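## Task

Lift the cleaner out of its holder and clean one LC port only: column 6 of 6 counting from the left, block 6 of 10 counting from the top, hole 2 of 4 counting from the top. Cleaning means inserting the cleaner's nose all the way into that port and then pressing the cleaner's body in until it will go no further. Afterwards return the cleaner to its holder. Moving anything else or using force may count as failure, and the robot must not topple or be left leaning.

## Robot and tools

ROBOT. A LinearBot: an omnidirectional wheeled base with a vertical column of roughly 1.7 m. A carriage rides the column (lift_m, 0 to 1 m) and holds two identical six-joint arms, each ending in a two-finger gripper. Arm bases sit near 0.57 m + lift_m above the floor; carriage parts extend about 0.15 m beneath them. A hand reaches 0.78 m from its shoulder but only some 0.38 m below its arm base. The hand is about 0.16 m long, 0.1 m wide (0.14 m when open); the wrist camera sticks out 0.11 m to one side of the joint 6 axis. Fingertips taper to about 5 mm thick. Parked arm: joints 1..6 = 0, 0.05, 0.05, 1.45, 0, 0; parked, the robot spans about 0.85 m across and 0.65 m front to back. Cameras: carriage_camera (fixed, forward, tilted ~20 degrees down), left_wrist_camera and right_wrist_camera (aimed beyond the fingertips).

FRAMES. Base frame: metres, origin on the floor below the base centre, x forward, y left, z up. left_hand and right_hand are reported there: the midpoint between the finger pads, plus quat_wxyz. The hand's z axis runs along the fingers, its y axis is the opening direction; pointing straight up with joints 1, 5, 6 at 0 gives (1, 0, 0, 0). Odometry frame = the base frame where the scene began; base_odometry counts wheel rotation only (slip shows as travel, and heading drifts a degree or two), heading in rad, left positive, within -3.142..3.142. Hand readings tend to sit above the real hand, worse at long reach and under load.

move. Every argument except cameras forms one action; its motions begin together. base: an object with exactly one key, a relative offset from where the base last reported itself: translate_m (-2 to 2 m, forward +), strafe_m (-2 to 2 m, left +) or rotate_rad (-6.3 to 6.3 rad, counter-clockwise +). joints: one object holding absolute targets keyed by name, for either or both arms: lift_m 0..1 m; <side>_joint1_rad -2.617..3.054 (yaw about vertical, 0 ahead, + left); joint2 0..3.141 (shoulder: 0 upper arm back and level, 1.57 vertical, 3.14 forward level); joint3 0..3.141 (elbow: 0 folded, 3.14 straight); joint4 -1.57..1.57 (wrist pitch, + lifts fingertips); joint5 -1.57..1.57 (wrist yaw, + swings fingertips RIGHT); joint6 -2.094..2.094 (roll about the fingers, + clockwise viewed from the forearm); <side>_gripper_m 0..0.093 m pad gap. Side is left or right. Joints not named may still be driving to an earlier target. speeds (optional, this action only): translate_m/strafe_m 0.02..0.5 m/s, rotate_rad 0.05..1.57 rad/s, lift_m 0.08..0.25 m/s; top values are the defaults. min_time_s 0.1..8 s: the shortest duration for each arm and gripper motion, giving straighter paths. Actions end within 15 s; base drives stop at 14 s (time_out). cameras: list of camera names, "all" or omitted for all, [] for none.

wait: seconds 0..10, no new command; returns state and images. zoom_image: camera plus region [x0, y0, x1, y1] in pixels from the top-left, at most 504x504, only for cameras in the latest images. read_manual: section "licences"; no motion. finished_scene: scene = number of the scene being closed (1 to 2); irreversible, the goal must hold with the robot left alone; tool calls after it in the same reply apply to the following scene, whose task it reports.

RESULTS. pictures lists image order (images may lag the state slightly). move reports done or the worst status. base_status/joint_status per motion: done (base: wheels turned the full amount, slip possible), off_target (resting short, may keep pushing), contact_stop or time_out (target dropped, holds position), not_followed (arm targets withheld because the arms would come within millimetres of each other; may retry later), limit_stop_at_motor_heat (resend the target). on_its_own lists uncommanded activity; 'held at' is a target. motor_effort: percent of max, + toward higher joint values, [peak] over the last action, noisy with per-motor bias; if lift effort drops while lowering, a hand is resting on something. drive_wheels: ignore sign. Joint torques: per arm joint, N m, biased and noisy, joints 1-3 wrap at ±28. Gripper on a hard part reads up to ~5 mm narrower (or ~2 mm wider); shut on nothing 0..0.003; to release, command well above the reading. MOTOR HOT appears at 75 °C; at 100 °C the arm goes limp for 30-60 s (OVER-TEMPERATURE FAULT).

ORDER. If a move or wait is refused, or a stop interrupts it, the remaining move, wait and finished_scene calls in that reply are skipped; an invalid call (unknown key) does not cancel them. Out-of-range values are refused. The simulation keeps running while you compose replies, holding the last command.

AVOID. Arms striking or squeezing each other (including grippers closing on the other hand) – a hard press ends the scene. Tipping: worst with a high carriage, outstretched or loaded arms, pushing, or abrupt stops; only images show a lean; never reverse under a table edge into the column. Arms have no contact stop: a blocked arm keeps pushing, then snaps to target when freed. The base stops on wheel effort but ignores arms. If pinned, drive about 0.2 m back the way you came; raising the lift frees a resting carriage. Leaving arms extended overheats them; park to cool. To free withheld arms, send one arm its current readings with joint 1 swung clear, then the other in a later action. Avoid drops, slams, releasing moving objects and forcing the cleaner.

Each tool is called after "Request:" as name([rows], argument=value, ...), one row to a line, values as JSON.

## Session

Request:
move()

Scene clock: 0.00 s.
Joint torques (N m): no reading
base_odometry: x=+0.000 y=+0.000 heading=+0.000
base_status: not commanded
joint_positions: lift_m=+0.300 left_joint1_rad=+0.000 left_joint2_rad=+0.031 left_joint3_rad=+0.040 left_joint4_rad=+1.492 left_joint5_rad=-0.037 left_joint6_rad=+0.043 left_gripper_m=+0.09396 right_joint1_rad=-0.015 right_joint2_rad=+0.056 right_joint3_rad=+0.034 right_joint4_rad=+1.430 right_joint5_rad=-0.035 right_joint6_rad=+0.048 right_gripper_m=+0.09396
joint_status: not commanded
motor_effort: lift_m=+23 drive_wheels=+1
left_hand: x=+0.2451 y=+0.3113 z=+1.2920 quat_wxyz=(+0.999, -0.018, +0.036, +0.022) (m; base frame)
right_hand: x=+0.2696 y=-0.2995 z=+1.2886 quat_wxyz=(+0.996, -0.015, +0.082, +0.018) (m; base frame)
pictures: carriage_camera, left_wrist_camera, right_wrist_camera
Images, in order (width x height): carriage_camera 672x504, left_wrist_camera 672x504, right_wrist_camera 672x504.

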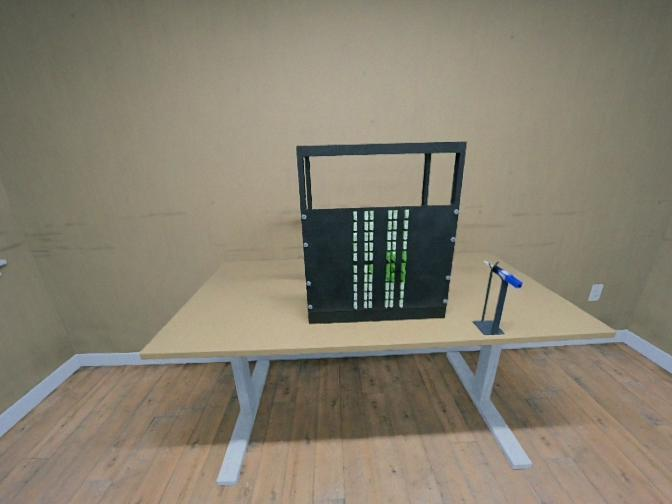

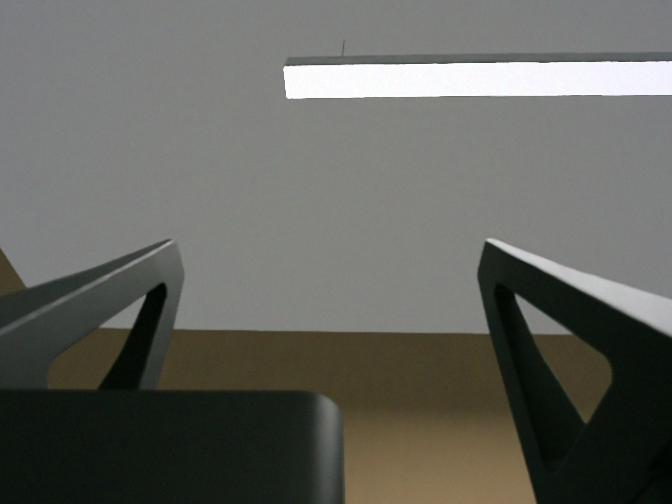

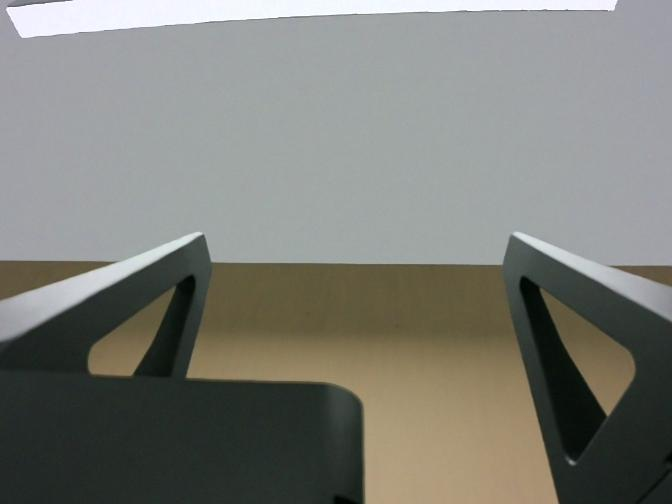

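Request:
zoom_image(camera="carriage_camera", region=[290, 190, 470, 330])

Request:
zoom_image(camera="carriage_camera", region=[450, 240, 550, 350])

Request:
zoom_image(camera="carriage_camera", region=[345, 200, 415, 260])

Scaled by 2.800 from the camera's 672x504 image, which has a finer 960x720 frame.

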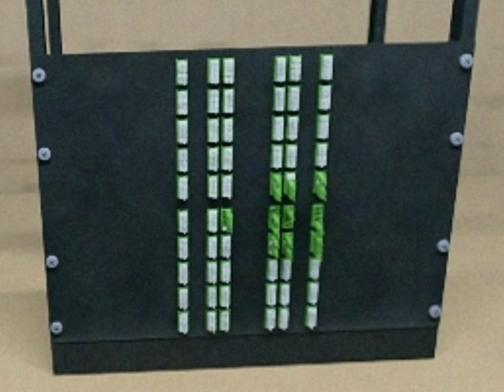

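Scaled by 4.582 from the camera's 672x504 image, which has a finer 960x720 frame.

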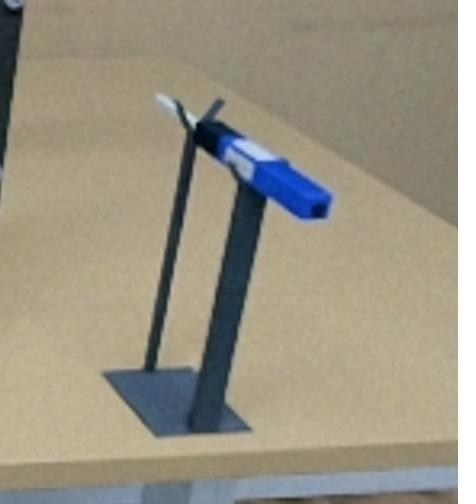

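Scaled by 7.200 from the camera's 672x504 image, which has a finer 960x720 frame.

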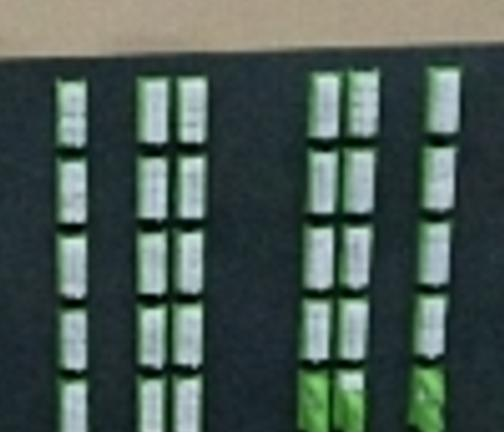

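Request:
move(base={"translate_m": 0.2}, speeds={"translate_m": 0.2}, cameras=["carriage_camera"])

Request:
zoom_image(camera="carriage_camera", region=[500, 260, 640, 400])

Request:
zoom_image(camera="carriage_camera", region=[300, 200, 500, 350])

Scene clock: 39.37 s.
Joint torques (N m): left_arm=[0.02 3.74 6.41 -0.25 0.03 -0.08] | right_arm=[-0.64 4.18 7.5 0.19 -0.1 0.02]
move: done
base_odometry: x=+0.200 y=+0.000 heading=-0.001
base_status: done
joint_positions: lift_m=+0.300 left_joint1_rad=+0.000 left_joint2_rad=+0.031 left_joint3_rad=+0.040 left_joint4_rad=+1.491 left_joint5_rad=-0.037 left_joint6_rad=+0.043 left_gripper_m=+0.09396 right_joint1_rad=-0.015 right_joint2_rad=+0.056 right_joint3_rad=+0.034 right_joint4_rad=+1.428 right_joint5_rad=-0.035 right_joint6_rad=+0.048 right_gripper_m=+0.09396
joint_status: not commanded
motor_effort: lift_m=+24(25) drive_wheels=-4(13)
left_hand: x=+0.2454 y=+0.3113 z=+1.2920 quat_wxyz=(+0.999, -0.018, +0.036, +0.022) (m; base frame)
right_hand: x=+0.2701 y=-0.2995 z=+1.2885 quat_wxyz=(+0.996, -0.015, +0.083, +0.018) (m; base frame)
pictures: carriage_camera
Images, in order (width x height): carriage_camera 672x504.

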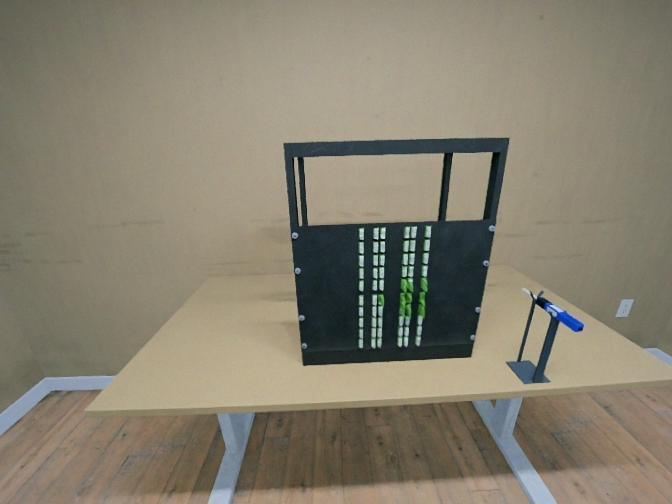

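Scaled by 3.600 from the camera's 672x504 image, which has a finer 960x720 frame.

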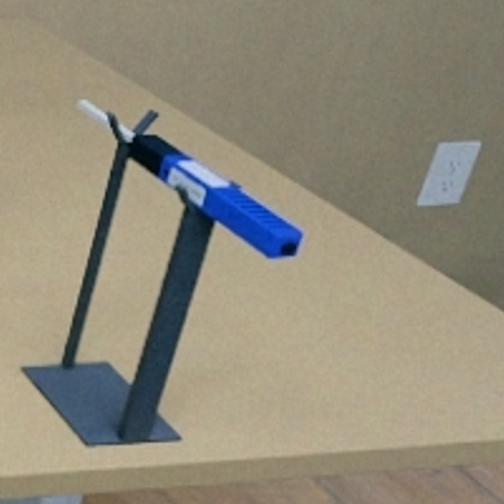

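Scaled by 2.520 from the camera's 672x504 image, which has a finer 960x720 frame.

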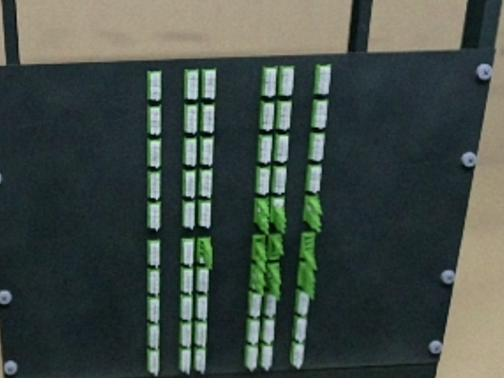

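Request:
move(base={"translate_m": -0.1}, joints={"lift_m": 0.2, "right_joint1_rad": 0, "right_joint2_rad": 1.88, "right_joint3_rad": 0.5955, "right_joint4_rad": 1.2845, "right_joint5_rad": 0, "right_joint6_rad": 0}, min_time_s=2.5, cameras=[])

Request:
move(base={"strafe_m": -0.187}, speeds={"strafe_m": 0.2})

Scene clock: 75.47 s.
Joint torques (N m): left_arm=[-0.01 3.7 6.38 -0.25 0.01 -0.09] | right_arm=[-0.12 -6.23 8.65 2.61 -0.01 -0.11]
move: done
base_odometry: x=+0.100 y=+0.000 heading=+0.000
base_status: done
joint_positions: lift_m=+0.200 left_joint1_rad=+0.000 left_joint2_rad=+0.031 left_joint3_rad=+0.040 left_joint4_rad=+1.492 left_joint5_rad=-0.037 left_joint6_rad=+0.043 left_gripper_m=+0.09396 right_joint1_rad=-0.007 right_joint2_rad=+1.869 right_joint3_rad=+0.569 right_joint4_rad=+1.291 right_joint5_rad=-0.010 right_joint6_rad=+0.010 right_gripper_m=+0.09396
joint_status: all done
motor_effort: lift_m=+20(23) drive_wheels=+6(9)
left_hand: x=+0.2450 y=+0.3113 z=+1.1923 quat_wxyz=(+0.999, -0.018, +0.036, +0.022) (m; base frame)
right_hand: x=+0.6939 y=-0.3062 z=+0.9073 quat_wxyz=(+0.704, +0.002, +0.710, +0.005) (m; base frame)
pictures: none
No camera images: "cameras" was empty.

Scene clock: 77.60 s.
Joint torques (N m): left_arm=[-0.06 3.62 6.38 -0.24 0.01 -0.07] | right_arm=[-0.47 -6.22 8.64 2.61 -0.03 -0.1]
move: done
base_odometry: x=+0.100 y=-0.187 heading=+0.000
base_status: done
joint_positions: lift_m=+0.200 left_joint1_rad=+0.000 left_joint2_rad=+0.031 left_joint3_rad=+0.040 left_joint4_rad=+1.492 left_joint5_rad=-0.037 left_joint6_rad=+0.043 left_gripper_m=+0.09396 right_joint1_rad=-0.002 right_joint2_rad=+1.869 right_joint3_rad=+0.569 right_joint4_rad=+1.291 right_joint5_rad=-0.008 right_joint6_rad=+0.009 right_gripper_m=+0.09396
joint_status: not commanded
motor_effort: lift_m=+21(24) drive_wheels=+0(13)
left_hand: x=+0.2450 y=+0.3113 z=+1.1923 quat_wxyz=(+0.999, -0.018, +0.036, +0.022) (m; base frame)
right_hand: x=+0.6939 y=-0.3044 z=+0.9073 quat_wxyz=(+0.704, +0.001, +0.710, +0.005) (m; base frame)
pictures: carriage_camera, left_wrist_camera, right_wrist_camera
Images, in order (width x height): carriage_camera 672x504, left_wrist_camera 672x504, right_wrist_camera 672x504.

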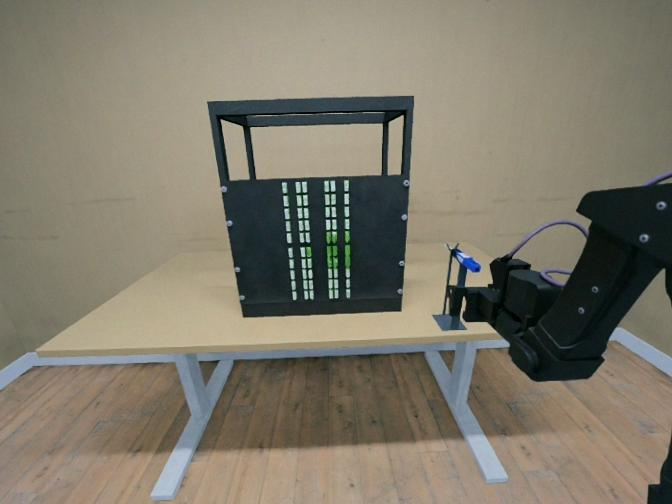

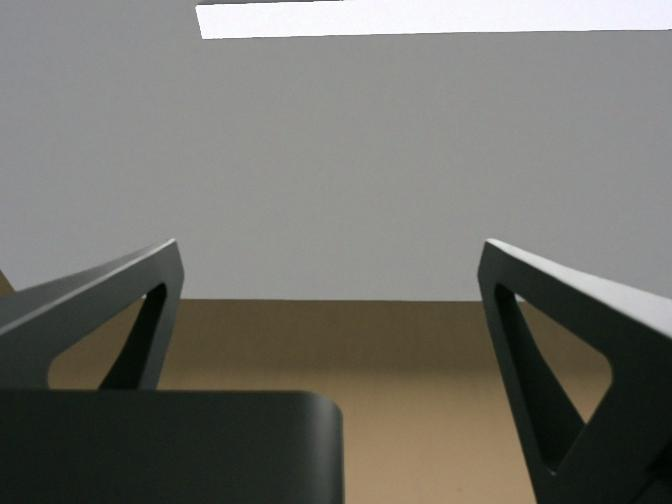

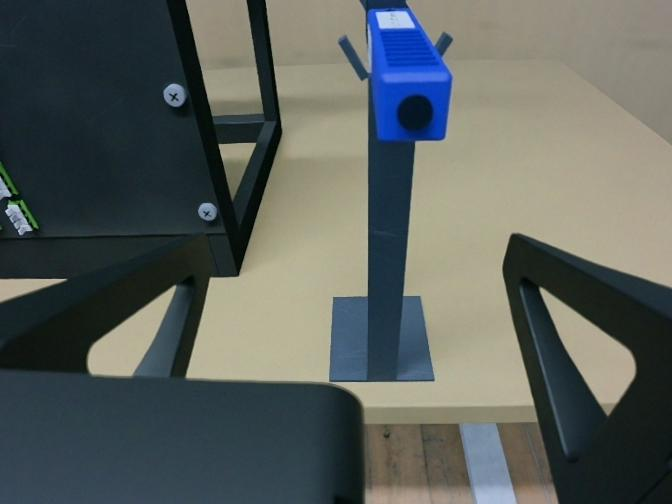

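Request:
zoom_image(camera="right_wrist_camera", region=[300, 0, 500, 150])

Request:
zoom_image(camera="carriage_camera", region=[400, 220, 540, 350])

Request:
zoom_image(camera="carriage_camera", region=[270, 170, 370, 250])

Scaled by 2.520 from the camera's 672x504 image, which has a finer 960x720 frame.

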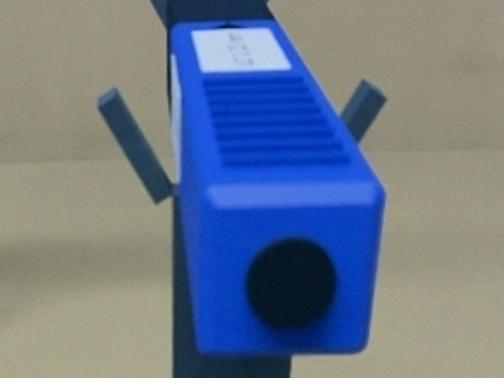

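Scaled by 3.600 from the camera's 672x504 image, which has a finer 960x720 frame.

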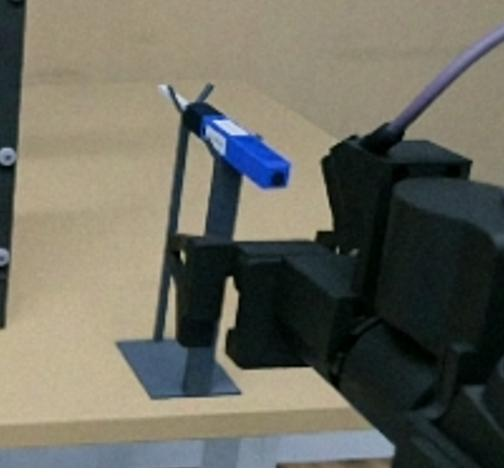

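Scaled by 5.040 from the camera's 672x504 image, which has a finer 960x720 frame.

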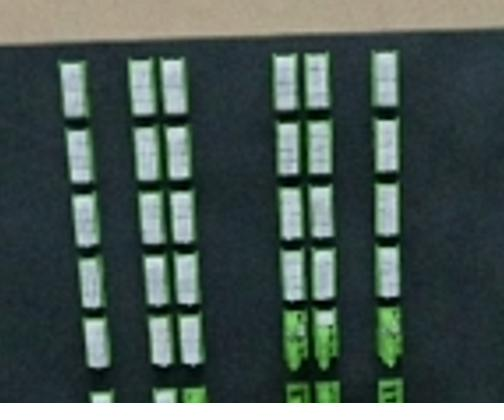

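Request:
move(base={"strafe_m": -0.027}, speeds={"strafe_m": 0.1}, joints={"right_joint1_rad": 0, "right_joint2_rad": 1.8193, "right_joint3_rad": 0.6, "right_joint4_rad": 1.228, "right_joint5_rad": 0, "right_joint6_rad": 0}, min_time_s=1, cameras=["right_wrist_camera"])

Request:
move(base={"translate_m": 0.05}, speeds={"translate_m": 0.1}, cameras=["right_wrist_camera", "carriage_camera"])

Scene clock: 109.27 s.
Joint torques (N m): left_arm=[-0.03 3.66 6.41 -0.23 0.03 -0.09] | right_arm=[-0.42 -9.17 9.26 2.58 -0.06 -0.1]
move: done
base_odometry: x=+0.101 y=-0.214 heading=+0.000
base_status: done
joint_positions: lift_m=+0.200 left_joint1_rad=+0.000 left_joint2_rad=+0.031 left_joint3_rad=+0.040 left_joint4_rad=+1.492 left_joint5_rad=-0.037 left_joint6_rad=+0.043 left_gripper_m=+0.09396 right_joint1_rad=-0.002 right_joint2_rad=+1.845 right_joint3_rad=+0.569 right_joint4_rad=+1.240 right_joint5_rad=-0.005 right_joint6_rad=+0.009 right_gripper_m=+0.09396
joint_status: all done
motor_effort: lift_m=+21(23) drive_wheels=+0(10)
left_hand: x=+0.2451 y=+0.3113 z=+1.1923 quat_wxyz=(+0.999, -0.018, +0.036, +0.022) (m; base frame)
right_hand: x=+0.6929 y=-0.3050 z=+0.9051 quat_wxyz=(+0.694, +0.002, +0.720, +0.004) (m; base frame)
pictures: right_wrist_camera
Images, in order (width x height): right_wrist_camera 672x504.

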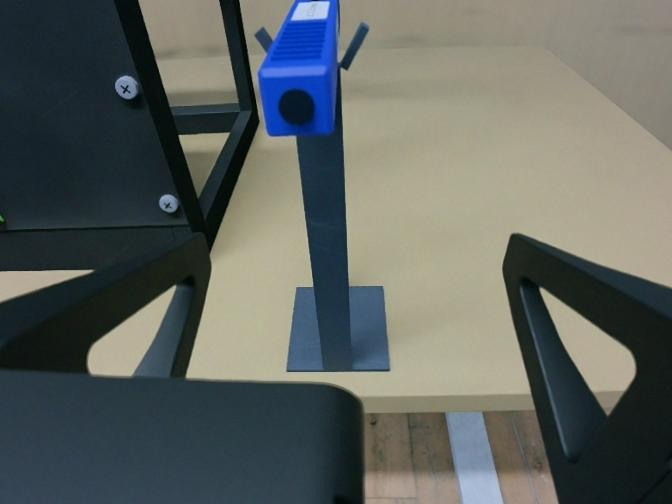

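Scene clock: 110.47 s.
Joint torques (N m): left_arm=[-0.03 3.67 6.35 -0.26 0.02 -0.09] | right_arm=[-0.44 -9.03 8.64 2.59 -0.06 -0.1]
move: done
base_odometry: x=+0.151 y=-0.214 heading=+0.000
base_status: done
joint_positions: lift_m=+0.200 left_joint1_rad=+0.000 left_joint2_rad=+0.031 left_joint3_rad=+0.040 left_joint4_rad=+1.492 left_joint5_rad=-0.037 left_joint6_rad=+0.043 left_gripper_m=+0.09396 right_joint1_rad=-0.002 right_joint2_rad=+1.844 right_joint3_rad=+0.576 right_joint4_rad=+1.236 right_joint5_rad=-0.005 right_joint6_rad=+0.009 right_gripper_m=+0.09396
joint_status: not commanded
motor_effort: lift_m=+22(22) drive_wheels=-5(11)
left_hand: x=+0.2449 y=+0.3113 z=+1.1923 quat_wxyz=(+0.999, -0.018, +0.035, +0.022) (m; base frame)
right_hand: x=+0.6944 y=-0.3050 z=+0.9071 quat_wxyz=(+0.696, +0.002, +0.718, +0.004) (m; base frame)
pictures: carriage_camera, right_wrist_camera
Images, in order (width x height): carriage_camera 672x504, right_wrist_camera 672x504.

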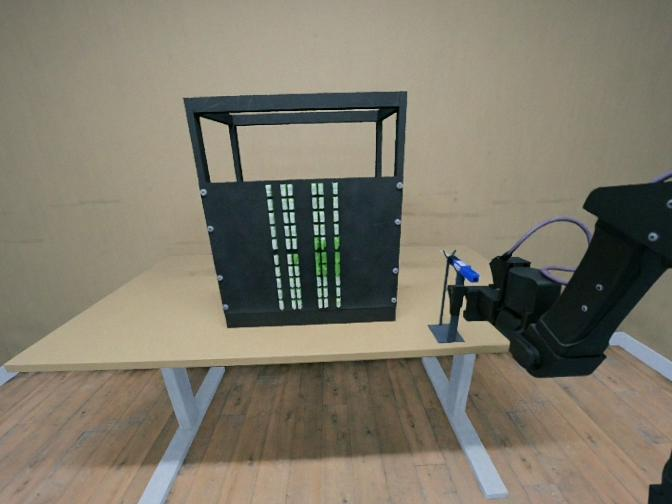

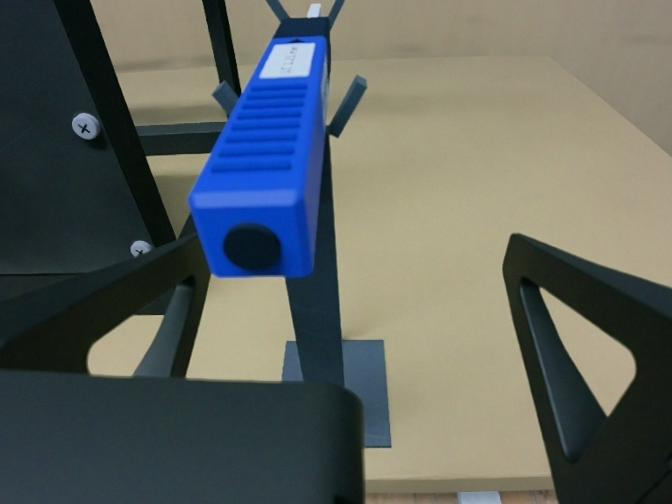

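Request:
move(base={"translate_m": -0.05}, speeds={"translate_m": 0.1}, cameras=[])

Request:
move(base={"strafe_m": 0.018}, speeds={"strafe_m": 0.1}, joints={"lift_m": 0.248}, cameras=["right_wrist_camera"])

Request:
zoom_image(camera="right_wrist_camera", region=[200, 0, 500, 250])

Scene clock: 133.33 s.
Joint torques (N m): left_arm=[-0.03 3.64 6.46 -0.2 0.03 -0.09] | right_arm=[-0.42 -8.98 8.62 2.63 -0.06 -0.11]
move: done
base_odometry: x=+0.101 y=-0.214 heading=+0.000
base_status: done
joint_positions: lift_m=+0.200 left_joint1_rad=+0.000 left_joint2_rad=+0.031 left_joint3_rad=+0.040 left_joint4_rad=+1.491 left_joint5_rad=-0.037 left_joint6_rad=+0.043 left_gripper_m=+0.09396 right_joint1_rad=-0.002 right_joint2_rad=+1.844 right_joint3_rad=+0.576 right_joint4_rad=+1.234 right_joint5_rad=-0.005 right_joint6_rad=+0.009 right_gripper_m=+0.09396
joint_status: not commanded
motor_effort: lift_m=+21(23) drive_wheels=-2(10)
left_hand: x=+0.2453 y=+0.3113 z=+1.1923 quat_wxyz=(+0.999, -0.018, +0.036, +0.022) (m; base frame)
right_hand: x=+0.6944 y=-0.3051 z=+0.9070 quat_wxyz=(+0.695, +0.002, +0.719, +0.004) (m; base frame)
pictures: none
No camera images: "cameras" was empty.

Scene clock: 134.17 s.
Joint torques (N m): left_arm=[0.02 3.58 6.41 -0.24 0.01 -0.07] | right_arm=[-0.64 -8.05 8.1 2.59 -0.07 -0.1]
move: done
base_odometry: x=+0.101 y=-0.196 heading=+0.000
base_status: done
joint_positions: lift_m=+0.248 left_joint1_rad=+0.000 left_joint2_rad=+0.031 left_joint3_rad=+0.040 left_joint4_rad=+1.491 left_joint5_rad=-0.037 left_joint6_rad=+0.043 left_gripper_m=+0.09396 right_joint1_rad=+0.000 right_joint2_rad=+1.832 right_joint3_rad=+0.582 right_joint4_rad=+1.236 right_joint5_rad=-0.004 right_joint6_rad=+0.009 right_gripper_m=+0.09396
joint_status: all done
motor_effort: lift_m=+25(31) drive_wheels=+2(7)
left_hand: x=+0.2452 y=+0.3113 z=+1.2398 quat_wxyz=(+0.999, -0.018, +0.036, +0.022) (m; base frame)
right_hand: x=+0.6953 y=-0.3040 z=+0.9623 quat_wxyz=(+0.702, +0.002, +0.712, +0.005) (m; base frame)
pictures: right_wrist_camera
Images, in order (width x height): right_wrist_camera 672x504.

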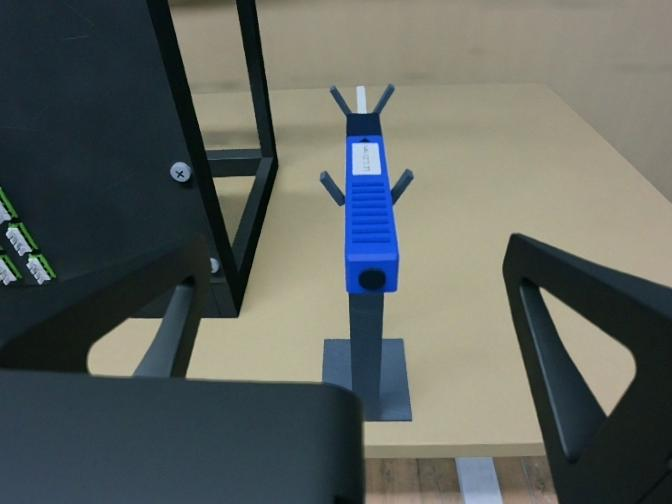

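Scaled by 1.680 from the camera's 672x504 image, which has a finer 960x720 frame.

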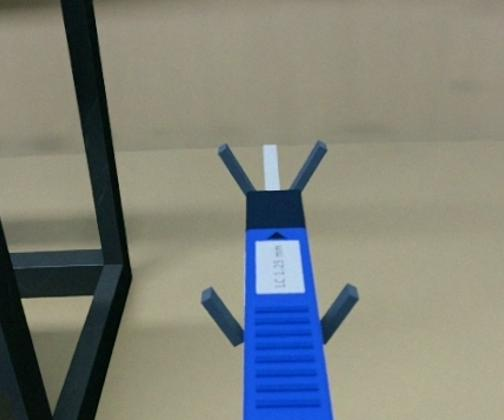

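Request:
move(base={"rotate_rad": 0.045}, speeds={"rotate_rad": 0.1}, cameras=[])

Request:
move(base={"strafe_m": -0.030}, speeds={"strafe_m": 0.1}, cameras=["right_wrist_camera", "carriage_camera"])

Scene clock: 147.87 s.
Joint torques (N m): left_arm=[0.02 3.63 6.39 -0.22 0.02 -0.08] | right_arm=[-0.62 -8.08 8.17 2.6 -0.08 -0.09]
move: done
base_odometry: x=+0.101 y=-0.197 heading=+0.044
base_status: done
joint_positions: lift_m=+0.248 left_joint1_rad=+0.000 left_joint2_rad=+0.031 left_joint3_rad=+0.040 left_joint4_rad=+1.491 left_joint5_rad=-0.037 left_joint6_rad=+0.043 left_gripper_m=+0.09396 right_joint1_rad=+0.000 right_joint2_rad=+1.832 right_joint3_rad=+0.582 right_joint4_rad=+1.236 right_joint5_rad=-0.003 right_joint6_rad=+0.009 right_gripper_m=+0.09396
joint_status: not commanded
motor_effort: lift_m=+25(26) drive_wheels=-6(9)
left_hand: x=+0.2452 y=+0.3113 z=+1.2398 quat_wxyz=(+0.999, -0.018, +0.036, +0.022) (m; base frame)
right_hand: x=+0.6953 y=-0.3045 z=+0.9623 quat_wxyz=(+0.702, +0.002, +0.712, +0.004) (m; base frame)
pictures: none
No camera images: "cameras" was empty.

Scene clock: 148.87 s.
Joint torques (N m): left_arm=[-0.08 3.63 6.39 -0.23 0.02 -0.09] | right_arm=[-0.54 -8.13 8.24 2.6 -0.09 -0.09]
move: done
base_odometry: x=+0.102 y=-0.227 heading=+0.045
base_status: done
joint_positions: lift_m=+0.248 left_joint1_rad=+0.000 left_joint2_rad=+0.031 left_joint3_rad=+0.040 left_joint4_rad=+1.491 left_joint5_rad=-0.037 left_joint6_rad=+0.043 left_gripper_m=+0.09396 right_joint1_rad=-0.002 right_joint2_rad=+1.832 right_joint3_rad=+0.582 right_joint4_rad=+1.235 right_joint5_rad=-0.003 right_joint6_rad=+0.009 right_gripper_m=+0.09396
joint_status: not commanded
motor_effort: lift_m=+25(27) drive_wheels=+7(15)
left_hand: x=+0.2453 y=+0.3113 z=+1.2398 quat_wxyz=(+0.999, -0.018, +0.036, +0.022) (m; base frame)
right_hand: x=+0.6953 y=-0.3051 z=+0.9623 quat_wxyz=(+0.702, +0.003, +0.712, +0.004) (m; base frame)
pictures: carriage_camera, right_wrist_camera
Images, in order (width x height): carriage_camera 672x504, right_wrist_camera 672x504.

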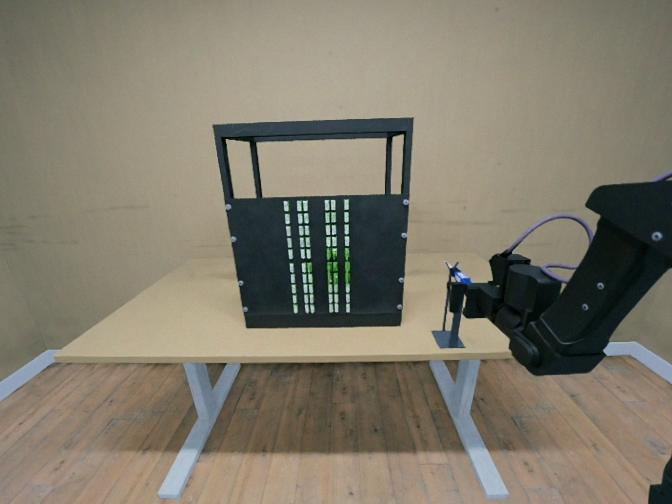

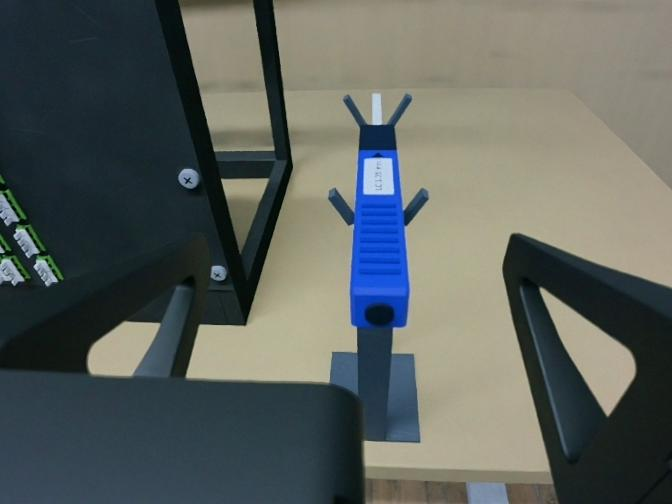

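Request:
move(base={"strafe_m": -0.0075}, speeds={"strafe_m": 0.05}, cameras=[])

Request:
move(base={"translate_m": -0.007}, speeds={"translate_m": 0.05}, joints={"right_gripper_m": 0.04}, min_time_s=1, cameras=["right_wrist_camera", "carriage_camera"])

Request:
zoom_image(camera="carriage_camera", region=[420, 240, 500, 320])

Scene clock: 170.17 s.
Joint torques (N m): left_arm=[-0.05 3.69 6.39 -0.23 0.04 -0.08] | right_arm=[-0.49 -8.05 8.17 2.6 -0.1 -0.09]
move: done
base_odometry: x=+0.103 y=-0.234 heading=+0.046
base_status: done
joint_positions: lift_m=+0.248 left_joint1_rad=+0.000 left_joint2_rad=+0.031 left_joint3_rad=+0.040 left_joint4_rad=+1.491 left_joint5_rad=-0.037 left_joint6_rad=+0.043 left_gripper_m=+0.09396 right_joint1_rad=-0.001 right_joint2_rad=+1.832 right_joint3_rad=+0.582 right_joint4_rad=+1.235 right_joint5_rad=-0.002 right_joint6_rad=+0.009 right_gripper_m=+0.09396
joint_status: not commanded
motor_effort: lift_m=+25(27) drive_wheels=+8(16)
left_hand: x=+0.2452 y=+0.3113 z=+1.2398 quat_wxyz=(+0.999, -0.018, +0.036, +0.022) (m; base frame)
right_hand: x=+0.6953 y=-0.3051 z=+0.9623 quat_wxyz=(+0.702, +0.003, +0.712, +0.003) (m; base frame)
pictures: none
No camera images: "cameras" was empty.

Scene clock: 171.47 s.
Joint torques (N m): left_arm=[-0.08 3.64 6.38 -0.24 0.02 -0.09] | right_arm=[-0.5 -8.06 8.16 2.62 -0.1 -0.09]
move: done
base_odometry: x=+0.096 y=-0.234 heading=+0.046
base_status: done
joint_positions: lift_m=+0.248 left_joint1_rad=+0.000 left_joint2_rad=+0.031 left_joint3_rad=+0.040 left_joint4_rad=+1.491 left_joint5_rad=-0.037 left_joint6_rad=+0.043 left_gripper_m=+0.09396 right_joint1_rad=-0.001 right_joint2_rad=+1.832 right_joint3_rad=+0.582 right_joint4_rad=+1.234 right_joint5_rad=-0.002 right_joint6_rad=+0.009 right_gripper_m=+0.04012
joint_status: all done
motor_effort: lift_m=+24(26) drive_wheels=+3(8)
left_hand: x=+0.2452 y=+0.3113 z=+1.2398 quat_wxyz=(+0.999, -0.018, +0.036, +0.022) (m; base frame)
right_hand: x=+0.6954 y=-0.3051 z=+0.9620 quat_wxyz=(+0.702, +0.003, +0.713, +0.003) (m; base frame)
pictures: carriage_camera, right_wrist_camera
Images, in order (width x height): carriage_camera 672x504, right_wrist_camera 672x504.

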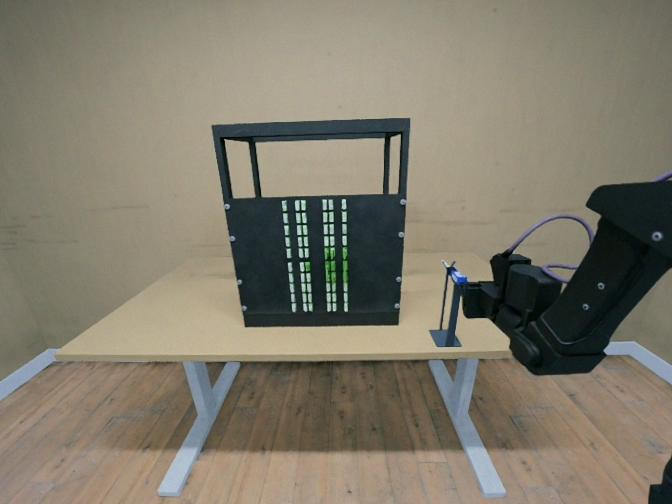

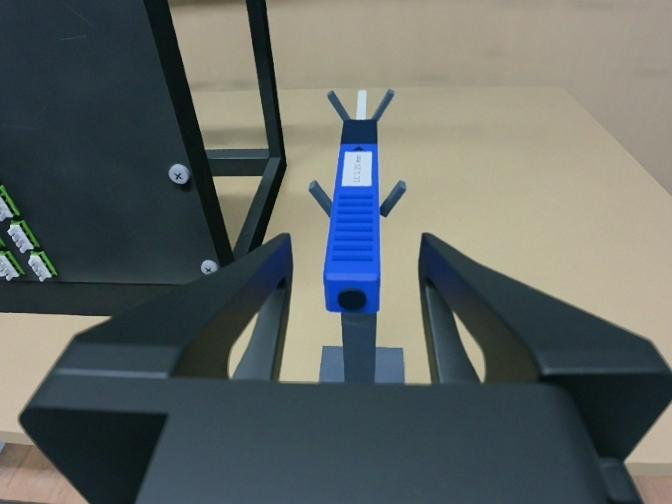

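Scaled by 6.300 from the camera's 672x504 image, which has a finer 960x720 frame.

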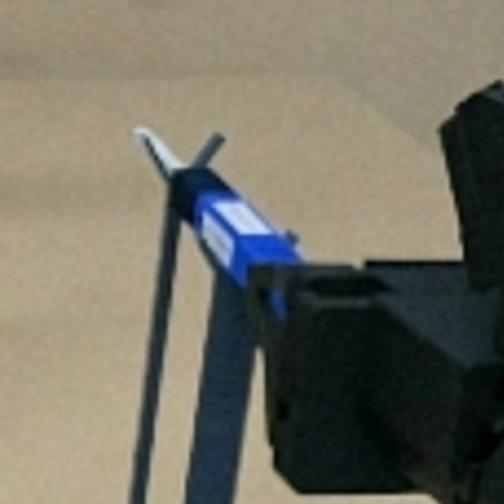

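Request:
move(joints={"right_gripper_m": 0.021}, min_time_s=1, cameras=["right_wrist_camera"])

Request:
zoom_image(camera="right_wrist_camera", region=[250, 120, 470, 340])

Scene clock: 176.30 s.
Joint torques (N m): left_arm=[-0.06 3.69 6.32 -0.23 0.03 -0.07] | right_arm=[-0.5 -8.08 8.12 2.63 -0.1 -0.09]
move: done
base_odometry: x=+0.096 y=-0.234 heading=+0.046
base_status: not commanded
joint_positions: lift_m=+0.248 left_joint1_rad=+0.000 left_joint2_rad=+0.031 left_joint3_rad=+0.040 left_joint4_rad=+1.491 left_joint5_rad=-0.037 left_joint6_rad=+0.043 left_gripper_m=+0.09396 right_joint1_rad=-0.001 right_joint2_rad=+1.832 right_joint3_rad=+0.582 right_joint4_rad=+1.234 right_joint5_rad=-0.002 right_joint6_rad=+0.009 right_gripper_m=+0.02111
joint_status: all done
motor_effort: lift_m=+22(26) drive_wheels=+2(5)
left_hand: x=+0.2452 y=+0.3113 z=+1.2398 quat_wxyz=(+0.999, -0.018, +0.036, +0.022) (m; base frame)
right_hand: x=+0.6954 y=-0.3051 z=+0.9620 quat_wxyz=(+0.702, +0.003, +0.713, +0.003) (m; base frame)
pictures: right_wrist_camera
Images, in order (width x height): right_wrist_camera 672x504.

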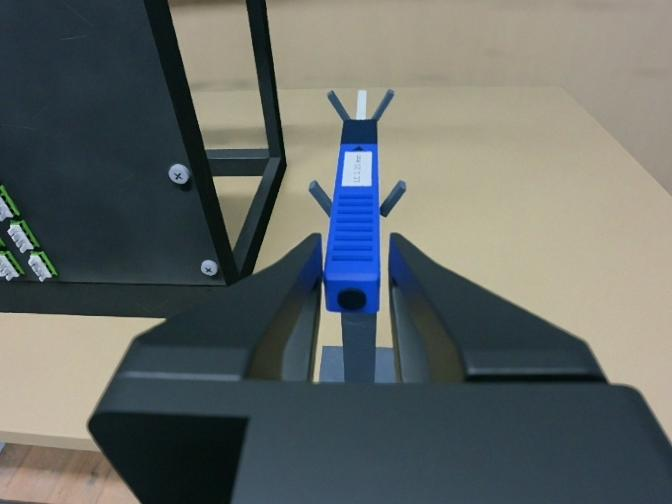

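Scaled by 2.291 from the camera's 672x504 image, which has a finer 960x720 frame.

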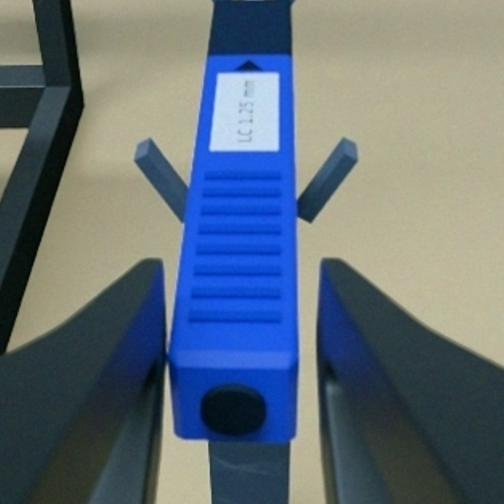

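Request:
move(joints={"right_gripper_m": 0.014}, min_time_s=1.5, cameras=["right_wrist_camera"])

Request:
move(joints={"right_gripper_m": 0.009}, min_time_s=1, cameras=["right_wrist_camera", "carriage_camera"])

Request:
zoom_image(camera="right_wrist_camera", region=[250, 60, 470, 280])

Scene clock: 182.37 s.
Joint torques (N m): left_arm=[-0.02 3.64 6.38 -0.22 0.02 -0.09] | right_arm=[-0.51 -8.08 8.13 2.62 -0.1 -0.1]
move: done
base_odometry: x=+0.096 y=-0.234 heading=+0.046
base_status: not commanded
joint_positions: lift_m=+0.248 left_joint1_rad=+0.000 left_joint2_rad=+0.031 left_joint3_rad=+0.040 left_joint4_rad=+1.491 left_joint5_rad=-0.037 left_joint6_rad=+0.043 left_gripper_m=+0.09396 right_joint1_rad=-0.001 right_joint2_rad=+1.832 right_joint3_rad=+0.582 right_joint4_rad=+1.234 right_joint5_rad=-0.002 right_joint6_rad=+0.009 right_gripper_m=+0.01544
joint_status: all done
motor_effort: lift_m=+24(27) drive_wheels=+1(5)
left_hand: x=+0.2452 y=+0.3113 z=+1.2398 quat_wxyz=(+0.999, -0.018, +0.036, +0.022) (m; base frame)
right_hand: x=+0.6954 y=-0.3051 z=+0.9620 quat_wxyz=(+0.702, +0.003, +0.713, +0.003) (m; base frame)
pictures: right_wrist_camera
Images, in order (width x height): right_wrist_camera 672x504.

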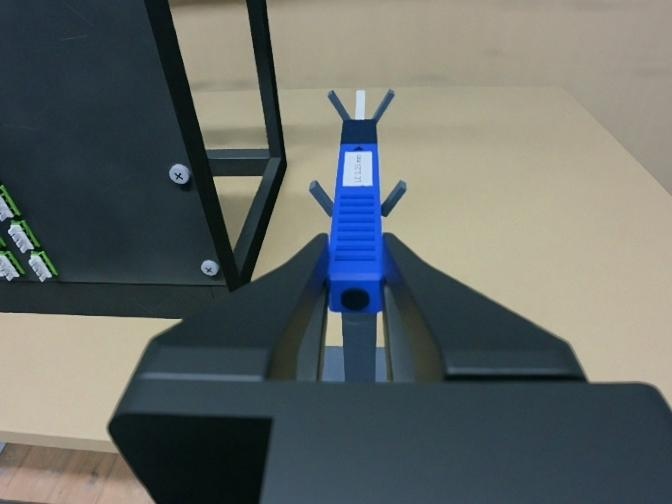

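Scene clock: 183.67 s.
Joint torques (N m): left_arm=[-0.02 3.69 6.32 -0.23 0.04 -0.09] | right_arm=[-0.53 -8.06 8.14 2.62 -0.09 -0.09]
move: off_target
base_odometry: x=+0.096 y=-0.234 heading=+0.046
base_status: not commanded
joint_positions: lift_m=+0.248 left_joint1_rad=+0.000 left_joint2_rad=+0.031 left_joint3_rad=+0.040 left_joint4_rad=+1.491 left_joint5_rad=-0.037 left_joint6_rad=+0.043 left_gripper_m=+0.09396 right_joint1_rad=-0.001 right_joint2_rad=+1.832 right_joint3_rad=+0.582 right_joint4_rad=+1.234 right_joint5_rad=-0.002 right_joint6_rad=+0.009 right_gripper_m=+0.01544
joint_status: right_gripper_m off_target (ended at +0.01544, target +0.00900)
motor_effort: lift_m=+23(26) drive_wheels=+2(5)
left_hand: x=+0.2452 y=+0.3113 z=+1.2398 quat_wxyz=(+0.999, -0.018, +0.036, +0.022) (m; base frame)
right_hand: x=+0.6954 y=-0.3051 z=+0.9620 quat_wxyz=(+0.702, +0.003, +0.713, +0.003) (m; base frame)
pictures: carriage_camera, right_wrist_camera
Images, in order (width x height): carriage_camera 672x504, right_wrist_camera 672x504.

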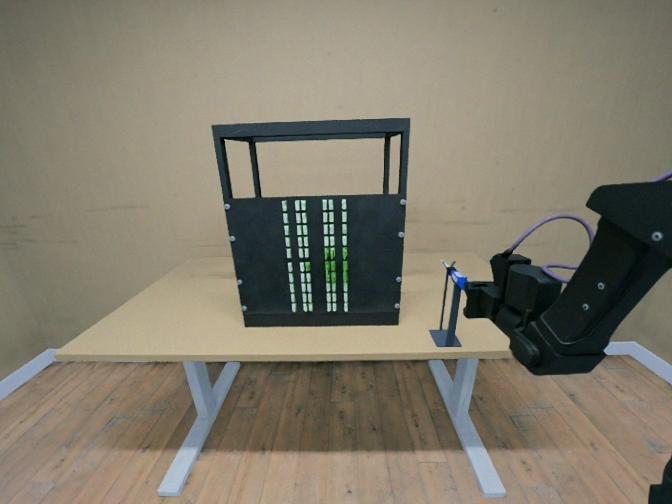

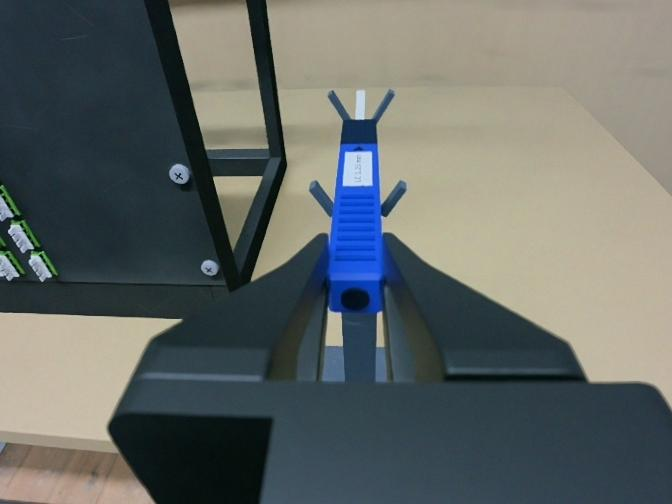

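Scaled by 2.291 from the camera's 672x504 image, which has a finer 960x720 frame.

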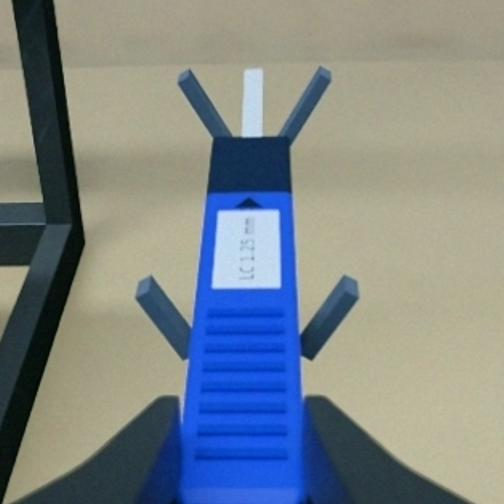

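Request:
move(joints={"lift_m": 0.308}, speeds={"lift_m": 0.08}, cameras=["right_wrist_camera", "carriage_camera"])

Request:
zoom_image(camera="carriage_camera", region=[420, 240, 500, 320])

Scene clock: 188.13 s.
Joint torques (N m): left_arm=[-0.08 3.67 6.41 -0.22 0.01 -0.08] | right_arm=[-0.55 -8.03 8.13 2.69 -0.1 -0.1]
move: done
base_odometry: x=+0.096 y=-0.234 heading=+0.046
base_status: not commanded
joint_positions: lift_m=+0.308 left_joint1_rad=+0.000 left_joint2_rad=+0.031 left_joint3_rad=+0.040 left_joint4_rad=+1.491 left_joint5_rad=-0.037 left_joint6_rad=+0.043 left_gripper_m=+0.09396 right_joint1_rad=-0.001 right_joint2_rad=+1.832 right_joint3_rad=+0.582 right_joint4_rad=+1.227 right_joint5_rad=-0.002 right_joint6_rad=+0.009 right_gripper_m=+0.01544
joint_status: all done
motor_effort: lift_m=+24(32) drive_wheels=+3(5)
left_hand: x=+0.2452 y=+0.3113 z=+1.2999 quat_wxyz=(+0.999, -0.018, +0.036, +0.022) (m; base frame)
right_hand: x=+0.6954 y=-0.3051 z=+1.0205 quat_wxyz=(+0.699, +0.003, +0.715, +0.003) (m; base frame)
pictures: carriage_camera, right_wrist_camera
Images, in order (width x height): carriage_camera 672x504, right_wrist_camera 672x504.

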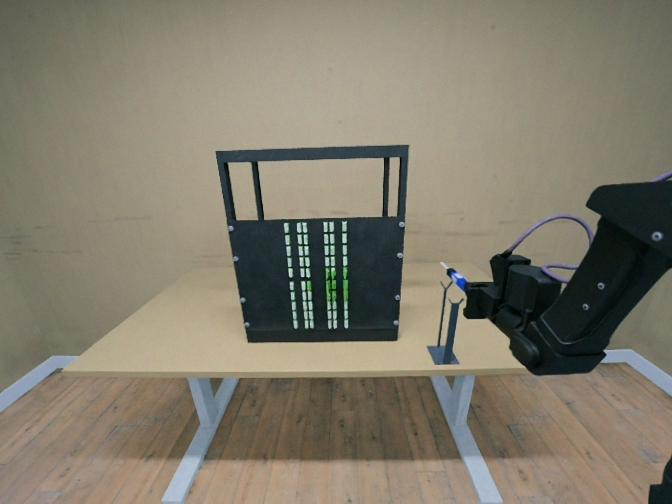

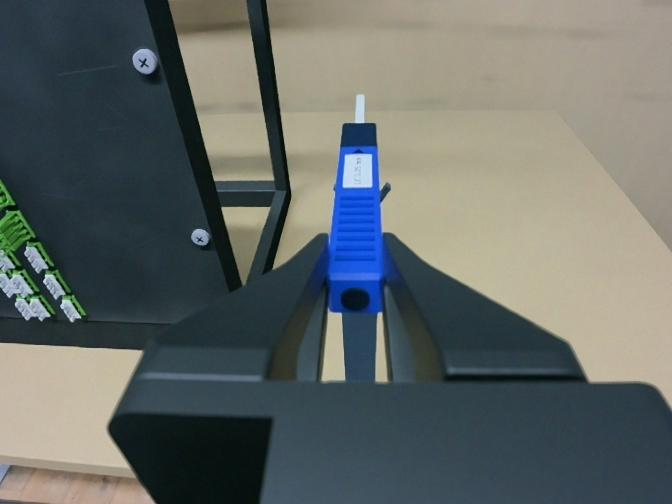

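Scaled by 6.300 from the camera's 672x504 image, which has a finer 960x720 frame.

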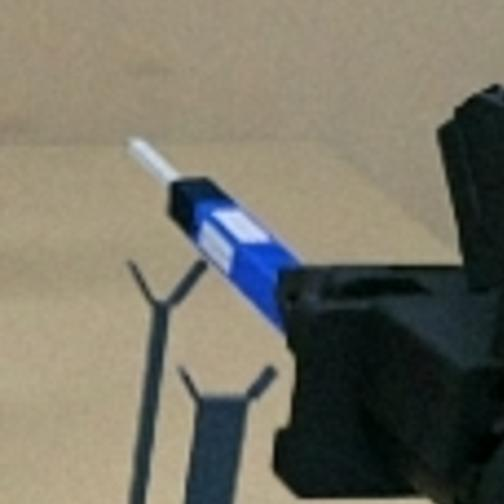

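Request:
move(base={"translate_m": -0.1}, speeds={"translate_m": 0.15}, cameras=[])

Request:
move(base={"strafe_m": 0.277}, speeds={"strafe_m": 0.15}, joints={"lift_m": 0.24}, cameras=["right_wrist_camera", "carriage_camera"])

Request:
zoom_image(camera="right_wrist_camera", region=[200, 0, 500, 225])

Request:
zoom_image(camera="carriage_camera", region=[300, 190, 500, 340])

Scene clock: 195.93 s.
Joint torques (N m): left_arm=[-0.02 3.6 6.41 -0.22 0.01 -0.1] | right_arm=[-0.5 -8.16 8.14 2.72 -0.1 -0.1]
move: done
base_odometry: x=-0.004 y=-0.239 heading=+0.046
base_status: done
joint_positions: lift_m=+0.308 left_joint1_rad=+0.000 left_joint2_rad=+0.031 left_joint3_rad=+0.040 left_joint4_rad=+1.490 left_joint5_rad=-0.037 left_joint6_rad=+0.043 left_gripper_m=+0.09396 right_joint1_rad=-0.001 right_joint2_rad=+1.832 right_joint3_rad=+0.582 right_joint4_rad=+1.225 right_joint5_rad=-0.002 right_joint6_rad=+0.009 right_gripper_m=+0.01544
joint_status: not commanded
motor_effort: lift_m=+26(26) drive_wheels=+0(11)
left_hand: x=+0.2454 y=+0.3113 z=+1.2999 quat_wxyz=(+0.999, -0.018, +0.036, +0.022) (m; base frame)
right_hand: x=+0.6953 y=-0.3051 z=+1.0199 quat_wxyz=(+0.698, +0.003, +0.716, +0.003) (m; base frame)
pictures: none
No camera images: "cameras" was empty.

Scene clock: 198.77 s.
Joint torques (N m): left_arm=[-0.03 3.66 6.35 -0.21 0.01 -0.09] | right_arm=[-0.46 -7.95 8.12 2.68 -0.2 -0.09]
move: done
base_odometry: x=-0.017 y=+0.037 heading=+0.046
base_status: done
joint_positions: lift_m=+0.240 left_joint1_rad=+0.000 left_joint2_rad=+0.031 left_joint3_rad=+0.040 left_joint4_rad=+1.490 left_joint5_rad=-0.037 left_joint6_rad=+0.043 left_gripper_m=+0.09396 right_joint1_rad=-0.002 right_joint2_rad=+1.831 right_joint3_rad=+0.582 right_joint4_rad=+1.229 right_joint5_rad=+0.008 right_joint6_rad=+0.009 right_gripper_m=+0.01543
joint_status: all done
motor_effort: lift_m=+19(23) drive_wheels=-1(9)
left_hand: x=+0.2454 y=+0.3113 z=+1.2323 quat_wxyz=(+0.999, -0.018, +0.036, +0.022) (m; base frame)
right_hand: x=+0.6953 y=-0.3073 z=+0.9537 quat_wxyz=(+0.700, +0.007, +0.714, +0.000) (m; base frame)
pictures: carriage_camera, right_wrist_camera
Images, in order (width x height): carriage_camera 672x504, right_wrist_camera 672x504.

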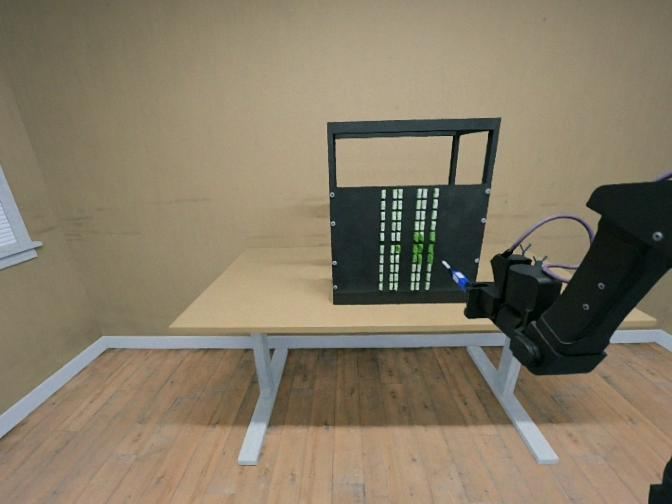

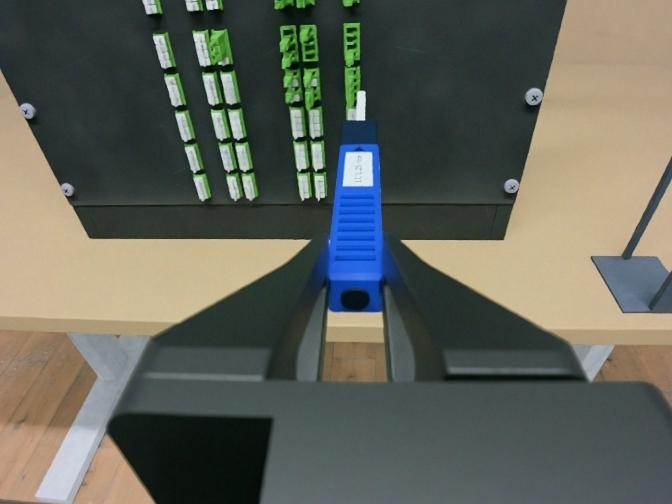

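Scaled by 1.680 from the camera's 672x504 image, which has a finer 960x720 frame.

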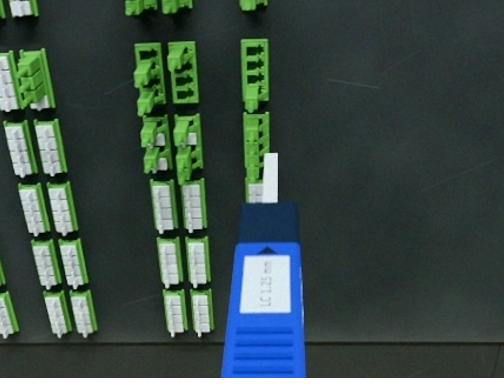

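Scaled by 2.520 from the camera's 672x504 image, which has a finer 960x720 frame.

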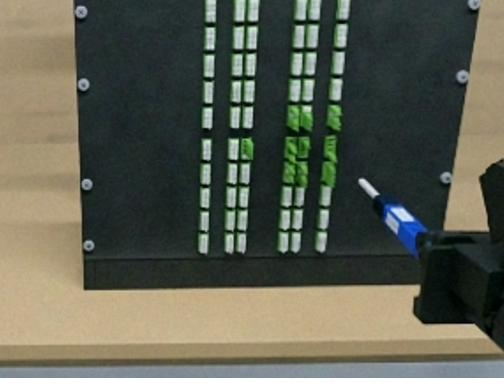

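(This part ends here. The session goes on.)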